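# Move the green block into the blue tray

## Task

Get the green block so it ends up resting inside the blue tray.

## Robot and tools

Robot: two six-joint arms with parallel grippers, left_arm and right_arm. In the scene frame the origin sits at table-top height halfway between the two nominal bases; +x points out over the table, +z up, and left_arm is on the +y side (image left/right does not follow arm names). Measured bases: left_arm at (-0.013, +0.336, 0) m, quat_wxyz (+1.000, 0, 0, +0.005); right_arm at (-0.017, -0.232, 0) m, quat_wxyz (+1.000, 0, 0, +0.010). Hand poses, velocities, targets and wrist-camera poses are reported in each arm's own base frame; the table and fixed cameras use the scene frame. A gripper's fingers point along its +z and close along its y; end_effector_position is the point between the pads, about 1 cm short of the fingertips. Printed hand poses can be off by a few cm.

Command rows: every row has 14 numbers in [-1, 1]: left_arm's 7 then right_arm's 7, always all 14 even if one arm is idle. Per arm the order is shoulder, elbow, waist, wrist pitch, wrist yaw, wrist roll, opening. The six joint numbers are offsets, not poses: they are added to the arm's Joint targets as they stood when the action (or move) began, not to the previous row, so sending the same offset twice moves twice as far. Scale: 1.0 equals 2.811 rad for shoulder and waist, 2.53 elbow, 2.575 wrist pitch, 8.12 wrist yaw, 9.528 wrist roll. Sending 0 for a joint re-commands its current target. The opening number is absolute: +1 fully open, -1 closed; to leave a gripper unchanged resend its current command (0 means half open). Joint ranges in rad: waist -2.880 to 2.880, shoulder 0.000 to 3.142, elbow 0.000 to 3.019, wrist pitch -1.693 to 1.571, wrist yaw -1.571 to 1.571, wrist roll -2.094 to 2.094. Asking a joint more than 0.084 rad beyond its range gets the action refused for both arms (and the whole call if it is the first action); true limits may differ by up to 0.084 rad, and a clipped joint may report "joint sent to its limit".

Tools:
execute_actions(actions, cameras): actions is a list of actions; each action is up to 15 rows, one per 1/30 s step, and a shorter action keeps its last row for the rest. Each action starts from the current Joint targets. Images come back only for an empty actions list or when cameras names them (["all"] for all).
move(target, speed, blend, opening_speed, grip_force, blocking, cameras): plans smooth joint paths. target is one 14-number row or a list of up to 15 rows; every row's offsets count from the same starting Joint targets. speed is rad/s for the joint with farthest to go, 0.01 to 12.57, default 0.5, one value or one per target. blend (rad) rounds corners between listed targets; 0 stops at each. opening_speed is the rate of change of the opening per second, at least 0.2; use it slowly for fragile parts. grip_force is newtons per pad, 10 to 50, one value or one per arm; it persists; lower forces close slowly. blocking=false returns after about 0.5 s while the move continues. Paths do not avoid obstacles or the other arm. The result adds a "move:" line: done, off_target (resting over 0.035 rad from target), moving, held, fault, and possibly limits=held.
wait(seconds 0 to 10, cameras): lets time pass holding the last command; returns early if a running move ends.
stop(cameras): brakes a running move.
zoom_image(camera, region [x0, y0, x1, y1] in pixels, at most 504 by 504): closer look at the latest full image of one camera.
read_manual(section "licences"): licence texts only.
finished_scene(scene 1, optional): ends the scene irreversibly; the block must stay in the tray afterward.

Cameras, all 672x504: cam_high, cam_low, cam_over, cam_left_wrist, cam_right_wrist. Calibration is approximate; wrist images may lag during motion.

Result lines: end_effector_position (m) and end_effector_quat_wxyz per arm; Joint positions (rad, plus pad gap in m, 0.094 fully open) and Joint velocities ("within noise" when still); Joint targets, the base for your next offsets; Tool commands; grip_measured on the -1 to +1 opening scale (reads up to about 2.5 mm wide when empty, and a little narrower than a squeezed part); joint torques in N m (offset and noisy; numbers 2 and 4 wrap at ±28); "joint command not followed" when the clearance check altered targets; MOTOR HOT and OVER-TEMPERATURE FAULT warnings.

Motion limits: each step, a target can lead its measured angle by at most 0.716 rad (waist, shoulder), 0.645 (elbow), 0.69 (wrist pitch), 1.84 (yaw), 3.24 (roll); if targets would put a gripper over 110 mm from where it is, that arm's targets are scaled back, so big motions need several actions or a move. Tiny turns may not start.

Gripping: to release, command an opening clearly above grip_measured. Squeeze rises gradually past first contact, then jumps to full force near 20 N.

Avoid: letting the block fall or leaving it off the table (fails the task), dropping or releasing it while moving, fast impacts or hard pressing against the table or heavy things, any contact between the two arms or one gripper closing on the other's fingers (can end the scene), and long holds with arms stretched or pushing against something, which overheats motors and makes the arm go limp. To end a push, command targets back past the measured positions.

Each tool is called after "Call:" as name(argument=value, ...), one argument or row to a line, values as JSON.

## Session

Call:
execute_actions(
  actions=[],
)

Scene clock: 0.00 s.
left_arm: end_effector_position=(+0.2861, -0.0915, +0.3337) grip_measured=+1.000 end_effector_quat_wxyz=(+0.294, +0.302, +0.906, +0.031) | right_arm: end_effector_position=(+0.2121, -0.3383, +0.2717) grip_measured=+1.000 end_effector_quat_wxyz=(+0.060, +0.567, +0.672, -0.473)
Joint names: [shoulder, elbow, waist, wrist pitch, wrist yaw, wrist roll]
Joint positions: left_arm=[0.755 1.018 -0.352 -1.239 -0.075 0.315 0.094] | right_arm=[1.286 1.094 -0.636 -1.284 0.991 0.714 0.094]
Joint velocities: within noise
Joint torques (N m): no reading
Heat: left arm: hottest wrist roll 38 °C; right arm: hottest waist 38 °C.
Joint targets: left_arm=[0.756 1.038 -0.352 -1.237 -0.075 0.315] | right_arm=[1.281 1.125 -0.636 -1.282 0.991 0.714]
Tool commands: left_gripper/opening=+1.0 right_gripper/opening=+1.0

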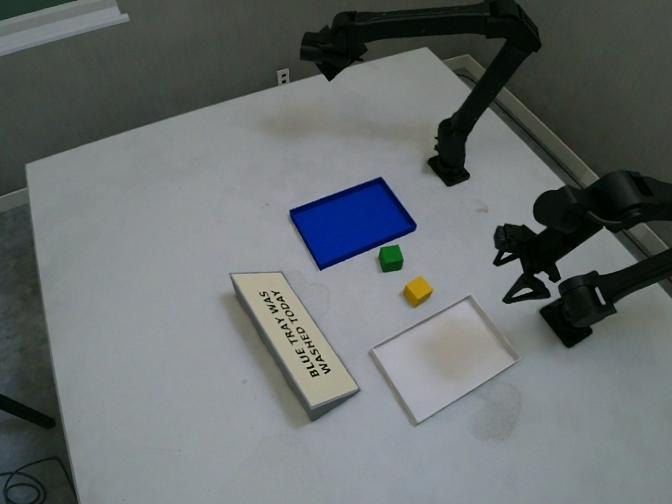

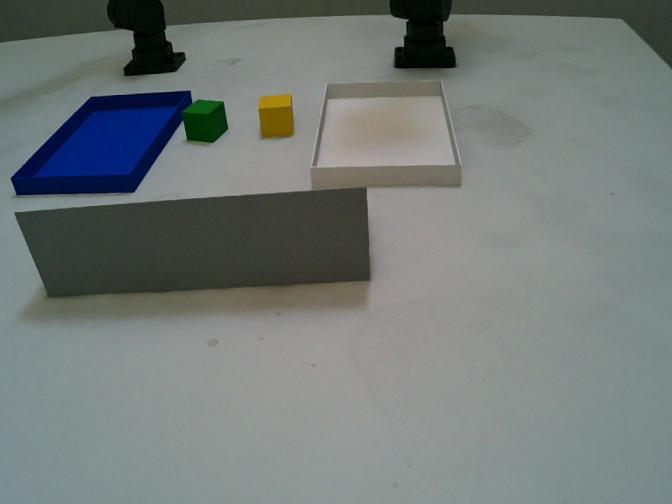

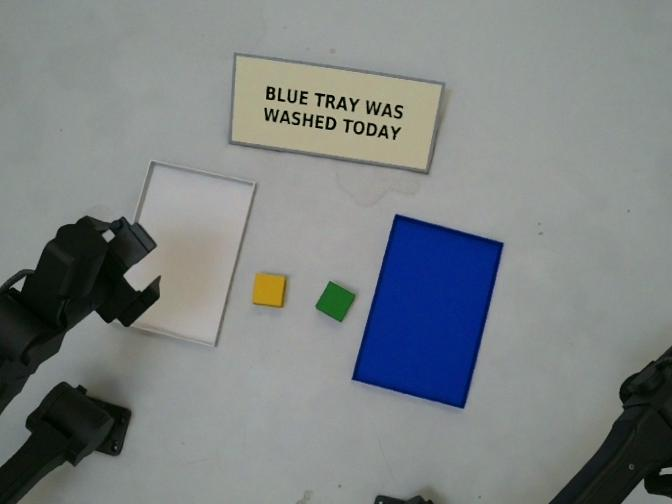

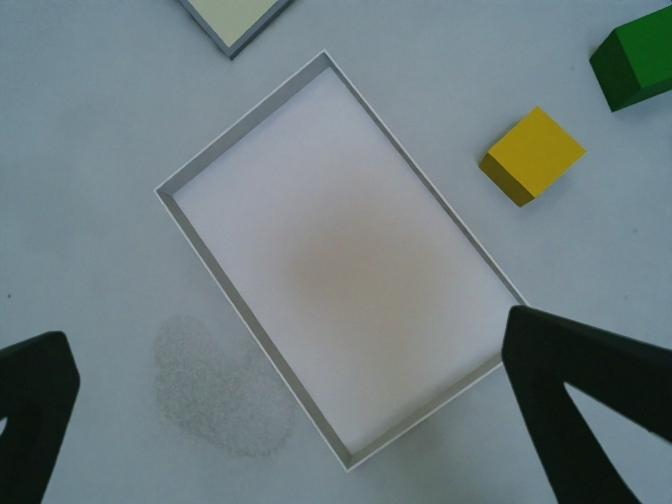

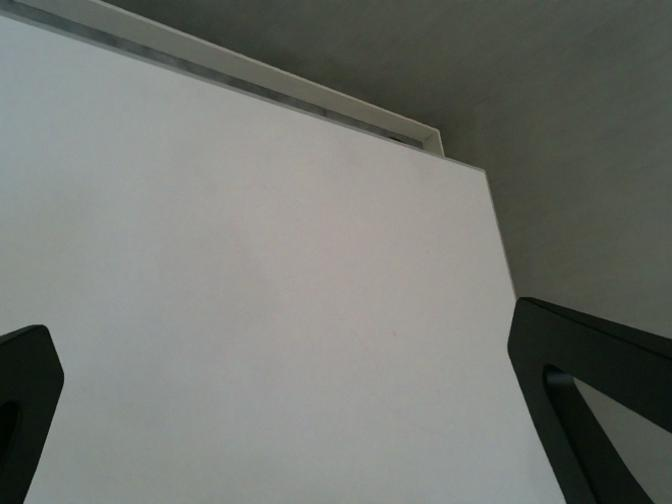

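Call:
zoom_image(
  camera="cam_over",
  region=[240, 240, 400, 360],
)

Scaled by 3.150 from the camera's 672x504 image, which has a finer 960x720 frame.

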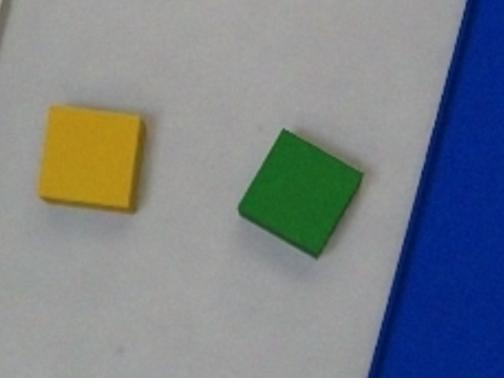

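Call:
move(
  target=[0,0,0,0,0,0,1,0.0423,-0.0150,0.4180,0.0093,-0.1220,-0.1526,1],
  speed=1.2,
  cameras=["cam_over","cam_right_wrist"],
)

Scene clock: 49.20 s.
left_arm: end_effector_position=(+0.2861, -0.0915, +0.3337) grip_measured=+1.000 end_effector_quat_wxyz=(+0.294, +0.302, +0.906, +0.031) | right_arm: end_effector_position=(+0.3295, +0.1956, +0.1504) grip_measured=+1.000 end_effector_quat_wxyz=(-0.005, -0.591, +0.806, -0.002)
Joint names: [shoulder, elbow, waist, wrist pitch, wrist yaw, wrist roll]
Joint positions: left_arm=[0.755 1.018 -0.352 -1.239 -0.075 0.315 0.094] | right_arm=[1.394 1.083 0.539 -1.27 0.004 -0.726 0.094]
Joint torques (N m): left_arm=[-2.84 12.05 0.15 1.46 -0.02 0] | right_arm=[-10.7 8.27 -1.73 0.64 -0.33 -0.09]
Heat: left arm: hottest elbow 43 °C; right arm: hottest elbow 44 °C.
Joint targets: left_arm=[0.756 1.038 -0.352 -1.237 -0.075 0.315] | right_arm=[1.400 1.087 0.539 -1.258 0.001 -0.740]
move: done
camera_calibration:
cam_right_wrist: T_world_to_cam=[[0.946156, -0.314411, 0.0770368, -0.267699], [-0.311795, -0.82117, 0.477979, 0.211922], [-0.0870213, -0.476262, -0.874987, 0.342603], [0, 0, 0, 1]] pos_world=[0.349175, 0.253025, 0.219101]
Images, in order (width x height): cam_over 672x504, cam_right_wrist 672x504.

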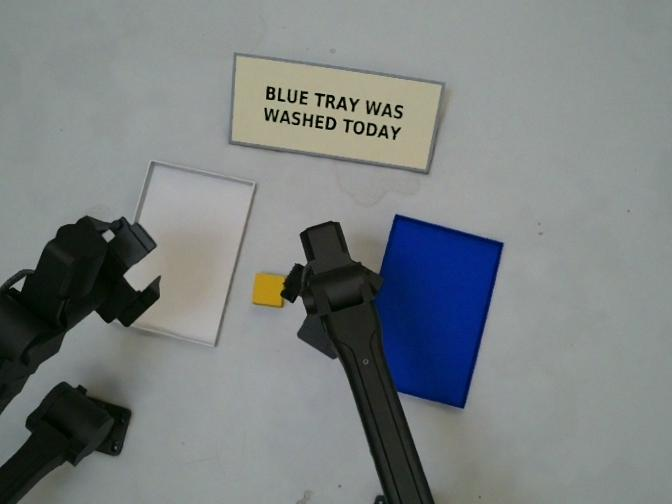

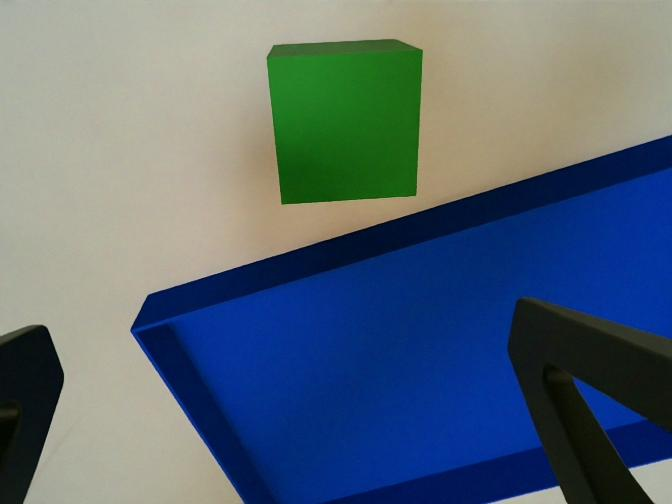

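Call:
zoom_image(
  camera="cam_over",
  region=[240, 200, 420, 370],
)

Call:
execute_actions(
  actions=[],
  cameras=["cam_high","cam_low"],
)

Scaled by 2.800 from the camera's 672x504 image, which has a finer 960x720 frame.

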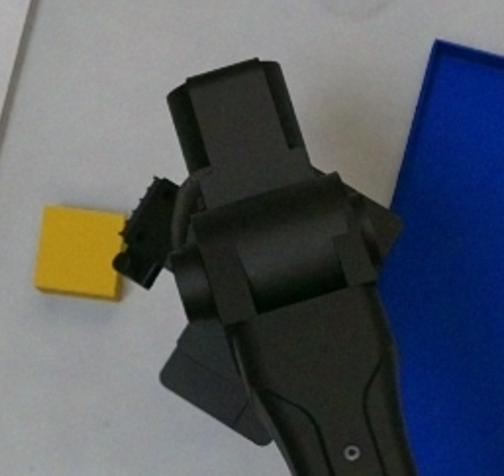

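Scene clock: 69.63 s.
left_arm: end_effector_position=(+0.2861, -0.0915, +0.3337) grip_measured=+1.000 end_effector_quat_wxyz=(+0.294, +0.302, +0.906, +0.031) | right_arm: end_effector_position=(+0.3295, +0.1956, +0.1504) grip_measured=+1.000 end_effector_quat_wxyz=(-0.005, -0.592, +0.806, -0.002)
Joint names: [shoulder, elbow, waist, wrist pitch, wrist yaw, wrist roll]
Joint positions: left_arm=[0.755 1.018 -0.352 -1.239 -0.075 0.315 0.094] | right_arm=[1.394 1.083 0.539 -1.27 0.004 -0.727 0.094]
Joint velocities: within noise
Joint torques (N m): left_arm=[-2.9 12.07 0.21 1.46 -0.02 0] | right_arm=[-10.81 8.25 -1.61 0.61 -0.33 -0.08]
Heat: left arm: hottest elbow 44 °C; right arm: hottest elbow 44 °C.
Joint targets: left_arm=[0.756 1.038 -0.352 -1.237 -0.075 0.315] | right_arm=[1.400 1.087 0.539 -1.258 0.001 -0.740]
Tool commands: left_gripper/opening=+1.0 right_gripper/opening=+1.0
Images, in order (width x height): cam_high 672x504, cam_low 672x504.

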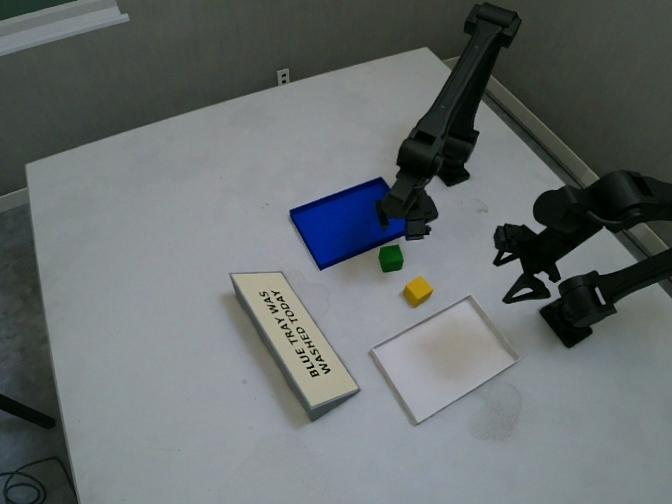

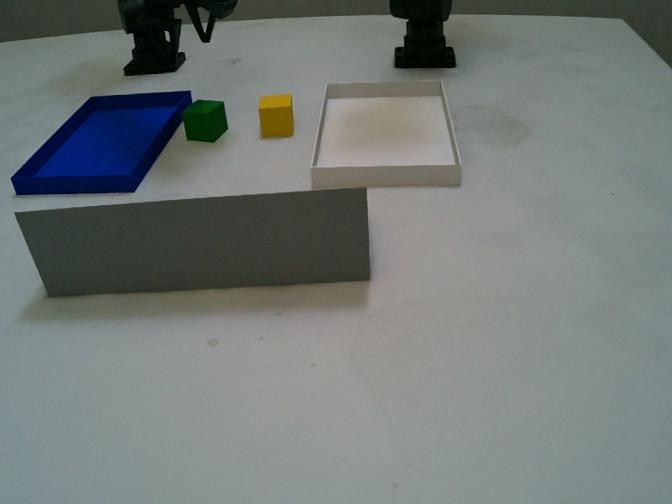

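Call:
move(
  target=[0,0,0,0,0,0,1,0.0404,-0.0075,-0.001,0.0517,0,0,1],
  speed=0.5,
  cameras=["cam_right_wrist"],
)

Scene clock: 83.57 s.
left_arm: end_effector_position=(+0.2861, -0.0915, +0.3337) grip_measured=+1.000 end_effector_quat_wxyz=(+0.294, +0.302, +0.906, +0.031) | right_arm: end_effector_position=(+0.3493, +0.2075, +0.0958) grip_measured=+1.000 end_effector_quat_wxyz=(-0.012, -0.592, +0.806, -0.001)
Joint names: [shoulder, elbow, waist, wrist pitch, wrist yaw, wrist roll]
Joint positions: left_arm=[0.755 1.018 -0.352 -1.239 -0.075 0.315 0.094] | right_arm=[1.517 1.06 0.539 -1.137 0.004 -0.727 0.094]
Joint torques (N m): left_arm=[-2.84 12.07 0.21 1.46 -0.02 0] | right_arm=[-12.92 8.09 -1.73 0.65 -0.32 -0.08]
Heat: left arm: hottest elbow 45 °C; right arm: hottest elbow 44 °C.
Joint targets: left_arm=[0.756 1.038 -0.352 -1.237 -0.075 0.315] | right_arm=[1.514 1.068 0.536 -1.125 0.001 -0.740]
move: done
camera_calibration:
cam_right_wrist: T_world_to_cam=[[0.947272, -0.31311, 0.0680995, -0.278327], [-0.30543, -0.818038, 0.487366, 0.25023], [-0.0968911, -0.482468, -0.870538, 0.306493], [0, 0, 0, 1]] pos_world=[0.369775, 0.265424, 0.163814]
Images, in order (width x height): cam_right_wrist 672x504.

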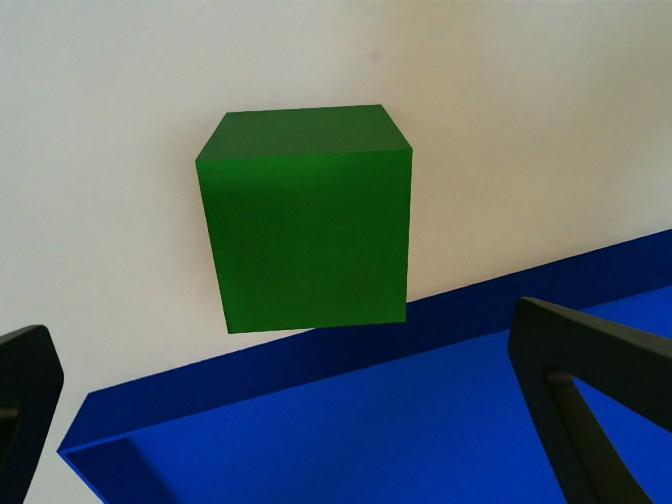

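Call:
move(
  target=[
    [0,0,0,0,0,0,1,0.0095,0.0123,0.0026,-0.0016,0,0,1],
    [0,0,0,0,0,0,1,0.0344,-0.0162,0.0026,0.0536,0,0,1],
  ],
  speed=[0.3,0.1],
  blend=[0.01,0],
  cameras=["cam_right_wrist","cam_low"],
)

Scene clock: 108.83 s.
left_arm: end_effector_position=(+0.2861, -0.0915, +0.3337) grip_measured=+1.000 end_effector_quat_wxyz=(+0.294, +0.302, +0.906, +0.031) | right_arm: end_effector_position=(+0.3610, +0.2145, +0.0501) grip_measured=+1.000 end_effector_quat_wxyz=(-0.004, -0.592, +0.806, -0.002)
Joint names: [shoulder, elbow, waist, wrist pitch, wrist yaw, wrist roll]
Joint positions: left_arm=[0.755 1.018 -0.352 -1.239 -0.075 0.315 0.094] | right_arm=[1.603 1.024 0.539 -0.999 0.004 -0.727 0.094]
Joint torques (N m): left_arm=[-2.9 12.05 0.15 1.47 -0.02 0] | right_arm=[-12.86 7.2 -1.2 0.72 -0.32 -0.08]
Heat: left arm: hottest elbow 46 °C; right arm: hottest elbow 44 °C.
Joint targets: left_arm=[0.756 1.038 -0.352 -1.237 -0.075 0.315] | right_arm=[1.611 1.027 0.543 -0.987 0.001 -0.740]
move: done
camera_calibration:
cam_right_wrist: T_world_to_cam=[[0.946199, -0.31378, 0.0790584, -0.284199], [-0.312405, -0.82215, 0.475892, 0.285838], [-0.0843276, -0.474986, -0.875943, 0.265266], [0, 0, 0, 1]] pos_world=[0.380575, 0.271824, 0.118798]
Images, in order (width x height): cam_low 672x504, cam_right_wrist 672x504.

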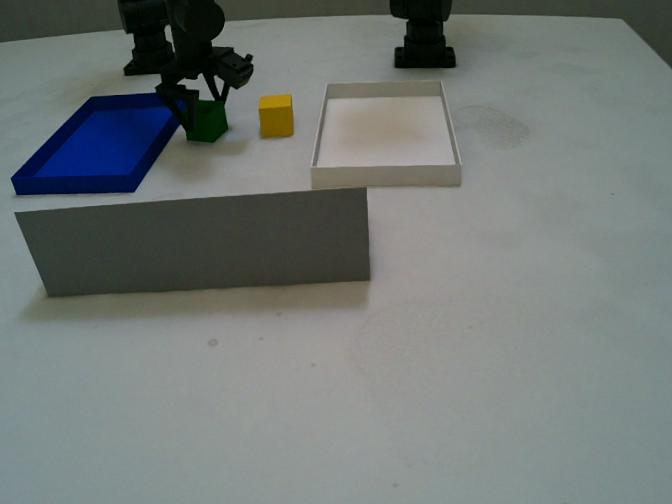

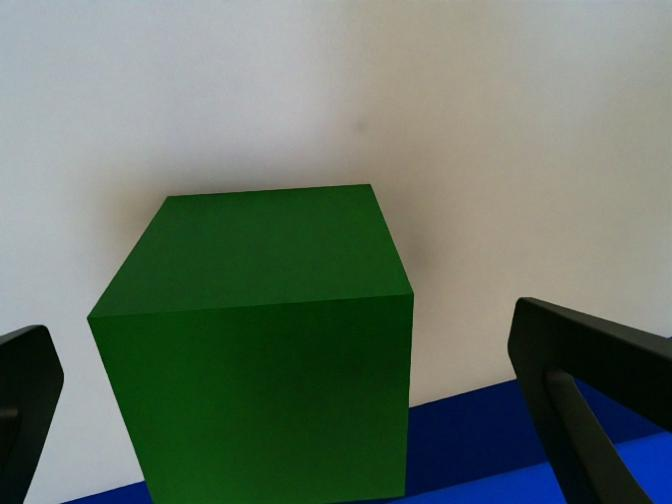

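Call:
move(
  target=[
    [0,0,0,0,0,0,1,0.0043,-0.0036,0.0029,0.0082,0,0,1],
    [0,0,0,0,0,0,1,0.0043,-0.0036,0.0029,0.0082,0,0,-0.08],
  ],
  speed=0.1,
  opening_speed=0.8,
  cameras=["cam_right_wrist"],
)

Scene clock: 129.83 s.
left_arm: end_effector_position=(+0.2861, -0.0915, +0.3337) grip_measured=+1.000 end_effector_quat_wxyz=(+0.294, +0.302, +0.906, +0.031) | right_arm: end_effector_position=(+0.3608, +0.2154, +0.0426) grip_measured=+0.051 end_effector_quat_wxyz=(-0.003, -0.592, +0.806, -0.002)
Joint names: [shoulder, elbow, waist, wrist pitch, wrist yaw, wrist roll]
Joint positions: left_arm=[0.755 1.018 -0.352 -1.239 -0.075 0.315 0.094] | right_arm=[1.615 1.016 0.541 -0.978 0.004 -0.727 0.049]
Joint torques (N m): left_arm=[-2.9 12.07 0.21 1.46 -0.02 0] | right_arm=[-12.81 7.13 -0.85 0.62 -0.3 -0.08]
Heat: left arm: hottest elbow 47 °C; right arm: hottest elbow 43 °C.
Joint targets: left_arm=[0.756 1.038 -0.352 -1.237 -0.075 0.315] | right_arm=[1.622 1.018 0.551 -0.966 0.001 -0.740]
move: done
camera_calibration:
cam_right_wrist: T_world_to_cam=[[0.946899, -0.311687, 0.0789482, -0.283778], [-0.310626, -0.823379, 0.47493, 0.289739], [-0.0830249, -0.474234, -0.876475, 0.258535], [0, 0, 0, 1]] pos_world=[0.380175, 0.272721, 0.111398]
Images, in order (width x height): cam_right_wrist 672x504.

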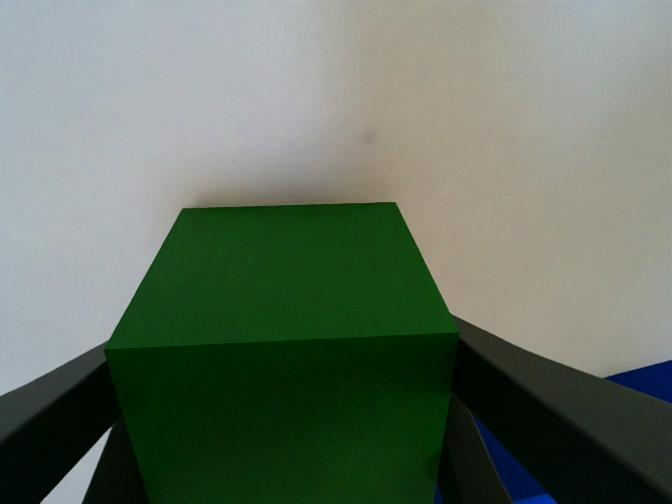

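Call:
move(
  target=[
    [0,0,0,0,0,0,1,-0.0403,0.0514,0,-0.0948,0,0,-0.08],
    [0,0,0,0,0,0,1,-0.0725,0.0128,-0.1407,-0.0920,0,0,-0.08],
    [0,0,0,0,0,0,1,-0.0353,-0.0358,-0.1407,-0.0037,0,0,-0.08],
  ],
  speed=[0.4,0.6,0.2],
  blend=[0.05,0.02,0],
  cameras=["cam_high","cam_low","cam_right_wrist"],
)

Scene clock: 149.87 s.
left_arm: end_effector_position=(+0.2861, -0.0915, +0.3337) grip_measured=+1.000 end_effector_quat_wxyz=(+0.294, +0.302, +0.906, +0.031) | right_arm: end_effector_position=(+0.3775, +0.0595, +0.0486) grip_measured=+0.050 end_effector_quat_wxyz=(-0.008, -0.429, +0.903, +0.002)
Joint names: [shoulder, elbow, waist, wrist pitch, wrist yaw, wrist roll]
Joint positions: left_arm=[0.755 1.018 -0.352 -1.239 -0.075 0.315 0.094] | right_arm=[1.521 0.921 0.158 -0.987 0.001 -0.728 0.049]
Joint torques (N m): left_arm=[-2.9 12.07 0.21 1.46 -0.02 0] | right_arm=[-11.69 7.36 -1.85 0.62 -0.2 -0.07]
Heat: left arm: hottest elbow 47 °C; right arm: hottest elbow 43 °C.
Joint targets: left_arm=[0.756 1.038 -0.352 -1.237 -0.075 0.315] | right_arm=[1.523 0.927 0.156 -0.976 0.001 -0.740]
move: done
camera_calibration:
cam_right_wrist: T_world_to_cam=[[0.763036, -0.642472, 0.0707565, -0.259125], [-0.590514, -0.648412, 0.480474, 0.258729], [-0.262812, -0.408402, -0.87415, 0.255091], [0, 0, 0, 1]] pos_world=[0.417546, 0.105462, 0.11701]
Images, in order (width x height): cam_high 672x504, cam_low 672x504, cam_right_wrist 672x504.

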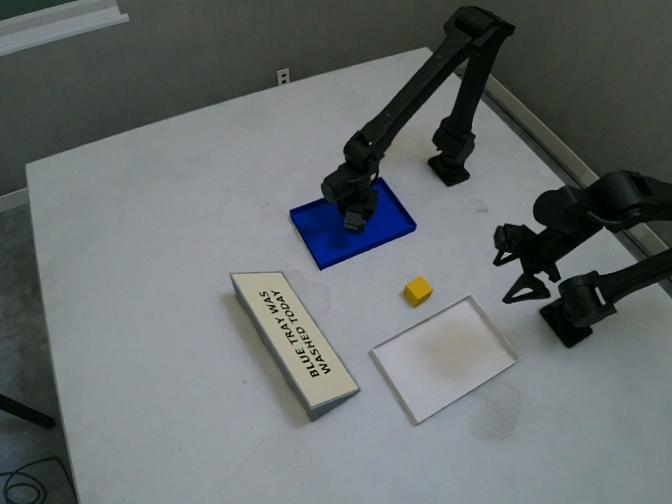

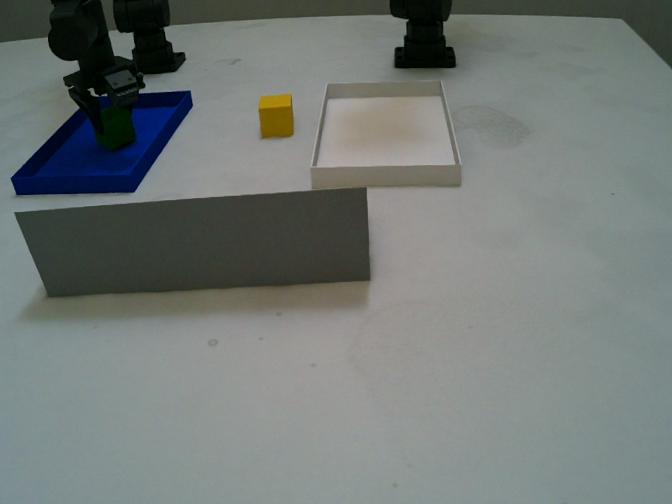

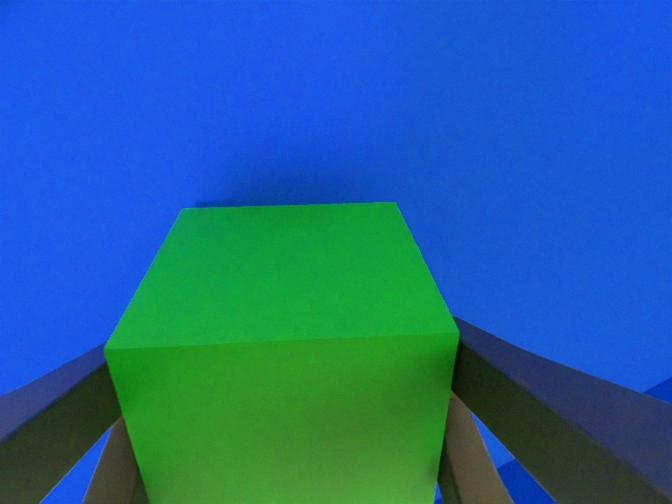

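Call:
move(
  target=[
    [0,0,0,0,0,0,1,0.0016,-0.0016,0,0.0033,0,0,-0.08],
    [0,0,0,0,0,0,1,0.0016,-0.0016,0,0.0033,0,0,0.6],
    [0,0,0,0,0,0,1,-0.0372,0.0486,0,-0.0883,0,0,0.6],
  ],
  speed=[0.05,0.1,0.4],
  opening_speed=0.8,
  cameras=["cam_high","cam_right_wrist"],
)

Scene clock: 158.93 s.
left_arm: end_effector_position=(+0.2861, -0.0915, +0.3337) grip_measured=+1.000 end_effector_quat_wxyz=(+0.294, +0.302, +0.906, +0.031) | right_arm: end_effector_position=(+0.3677, +0.0580, +0.1108) grip_measured=+0.597 end_effector_quat_wxyz=(-0.022, -0.429, +0.903, +0.006)
Joint names: [shoulder, elbow, waist, wrist pitch, wrist yaw, wrist roll]
Joint positions: left_arm=[0.755 1.018 -0.352 -1.239 -0.075 0.315 0.094] | right_arm=[1.427 1.005 0.158 -1.193 0.001 -0.728 0.075]
Joint torques (N m): left_arm=[-2.84 12.05 0.15 1.44 -0.02 0.01] | right_arm=[-12.04 10.96 -1.9 -0.35 -0.19 -0.07]
Heat: left arm: hottest elbow 47 °C; right arm: hottest elbow 44 °C.
Joint targets: left_arm=[0.756 1.038 -0.352 -1.237 -0.075 0.315] | right_arm=[1.419 1.050 0.156 -1.203 0.001 -0.740]
move: off_target (right_arm); right_arm: the elbow is farthest, 0.045 rad from its target
camera_calibration:
cam_right_wrist: T_world_to_cam=[[0.764751, -0.642223, 0.0520147, -0.255632], [-0.576657, -0.646187, 0.499909, 0.214632], [-0.287442, -0.412301, -0.864514, 0.314438], [0, 0, 0, 1]] pos_world=[0.409646, 0.104162, 0.177836]
Images, in order (width x height): cam_high 672x504, cam_right_wrist 672x504.

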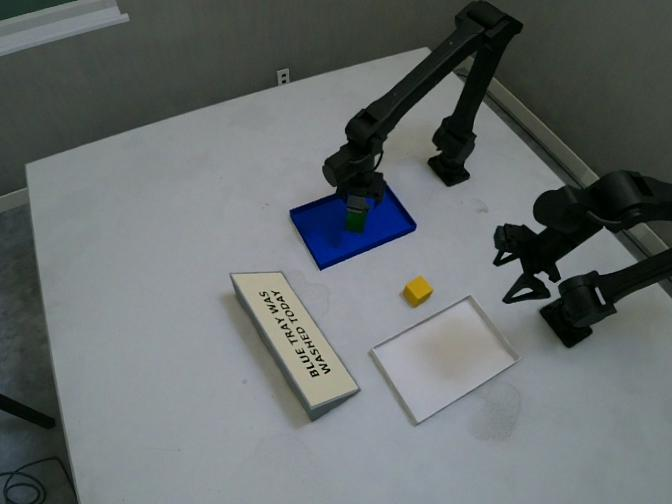

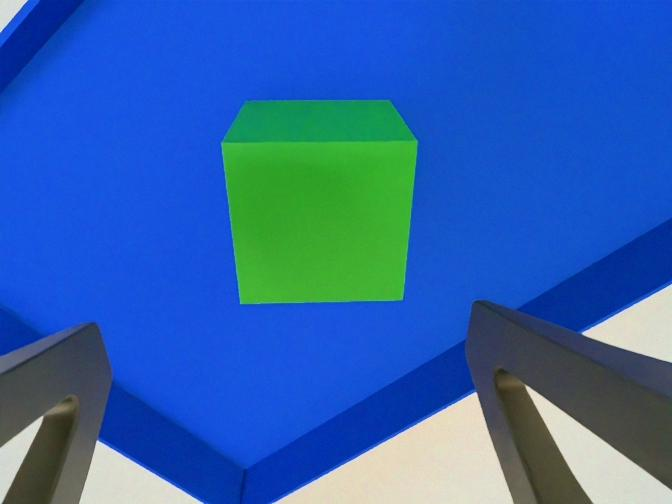

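Call:
finished_scene(
)

The scene is finished: the task was done.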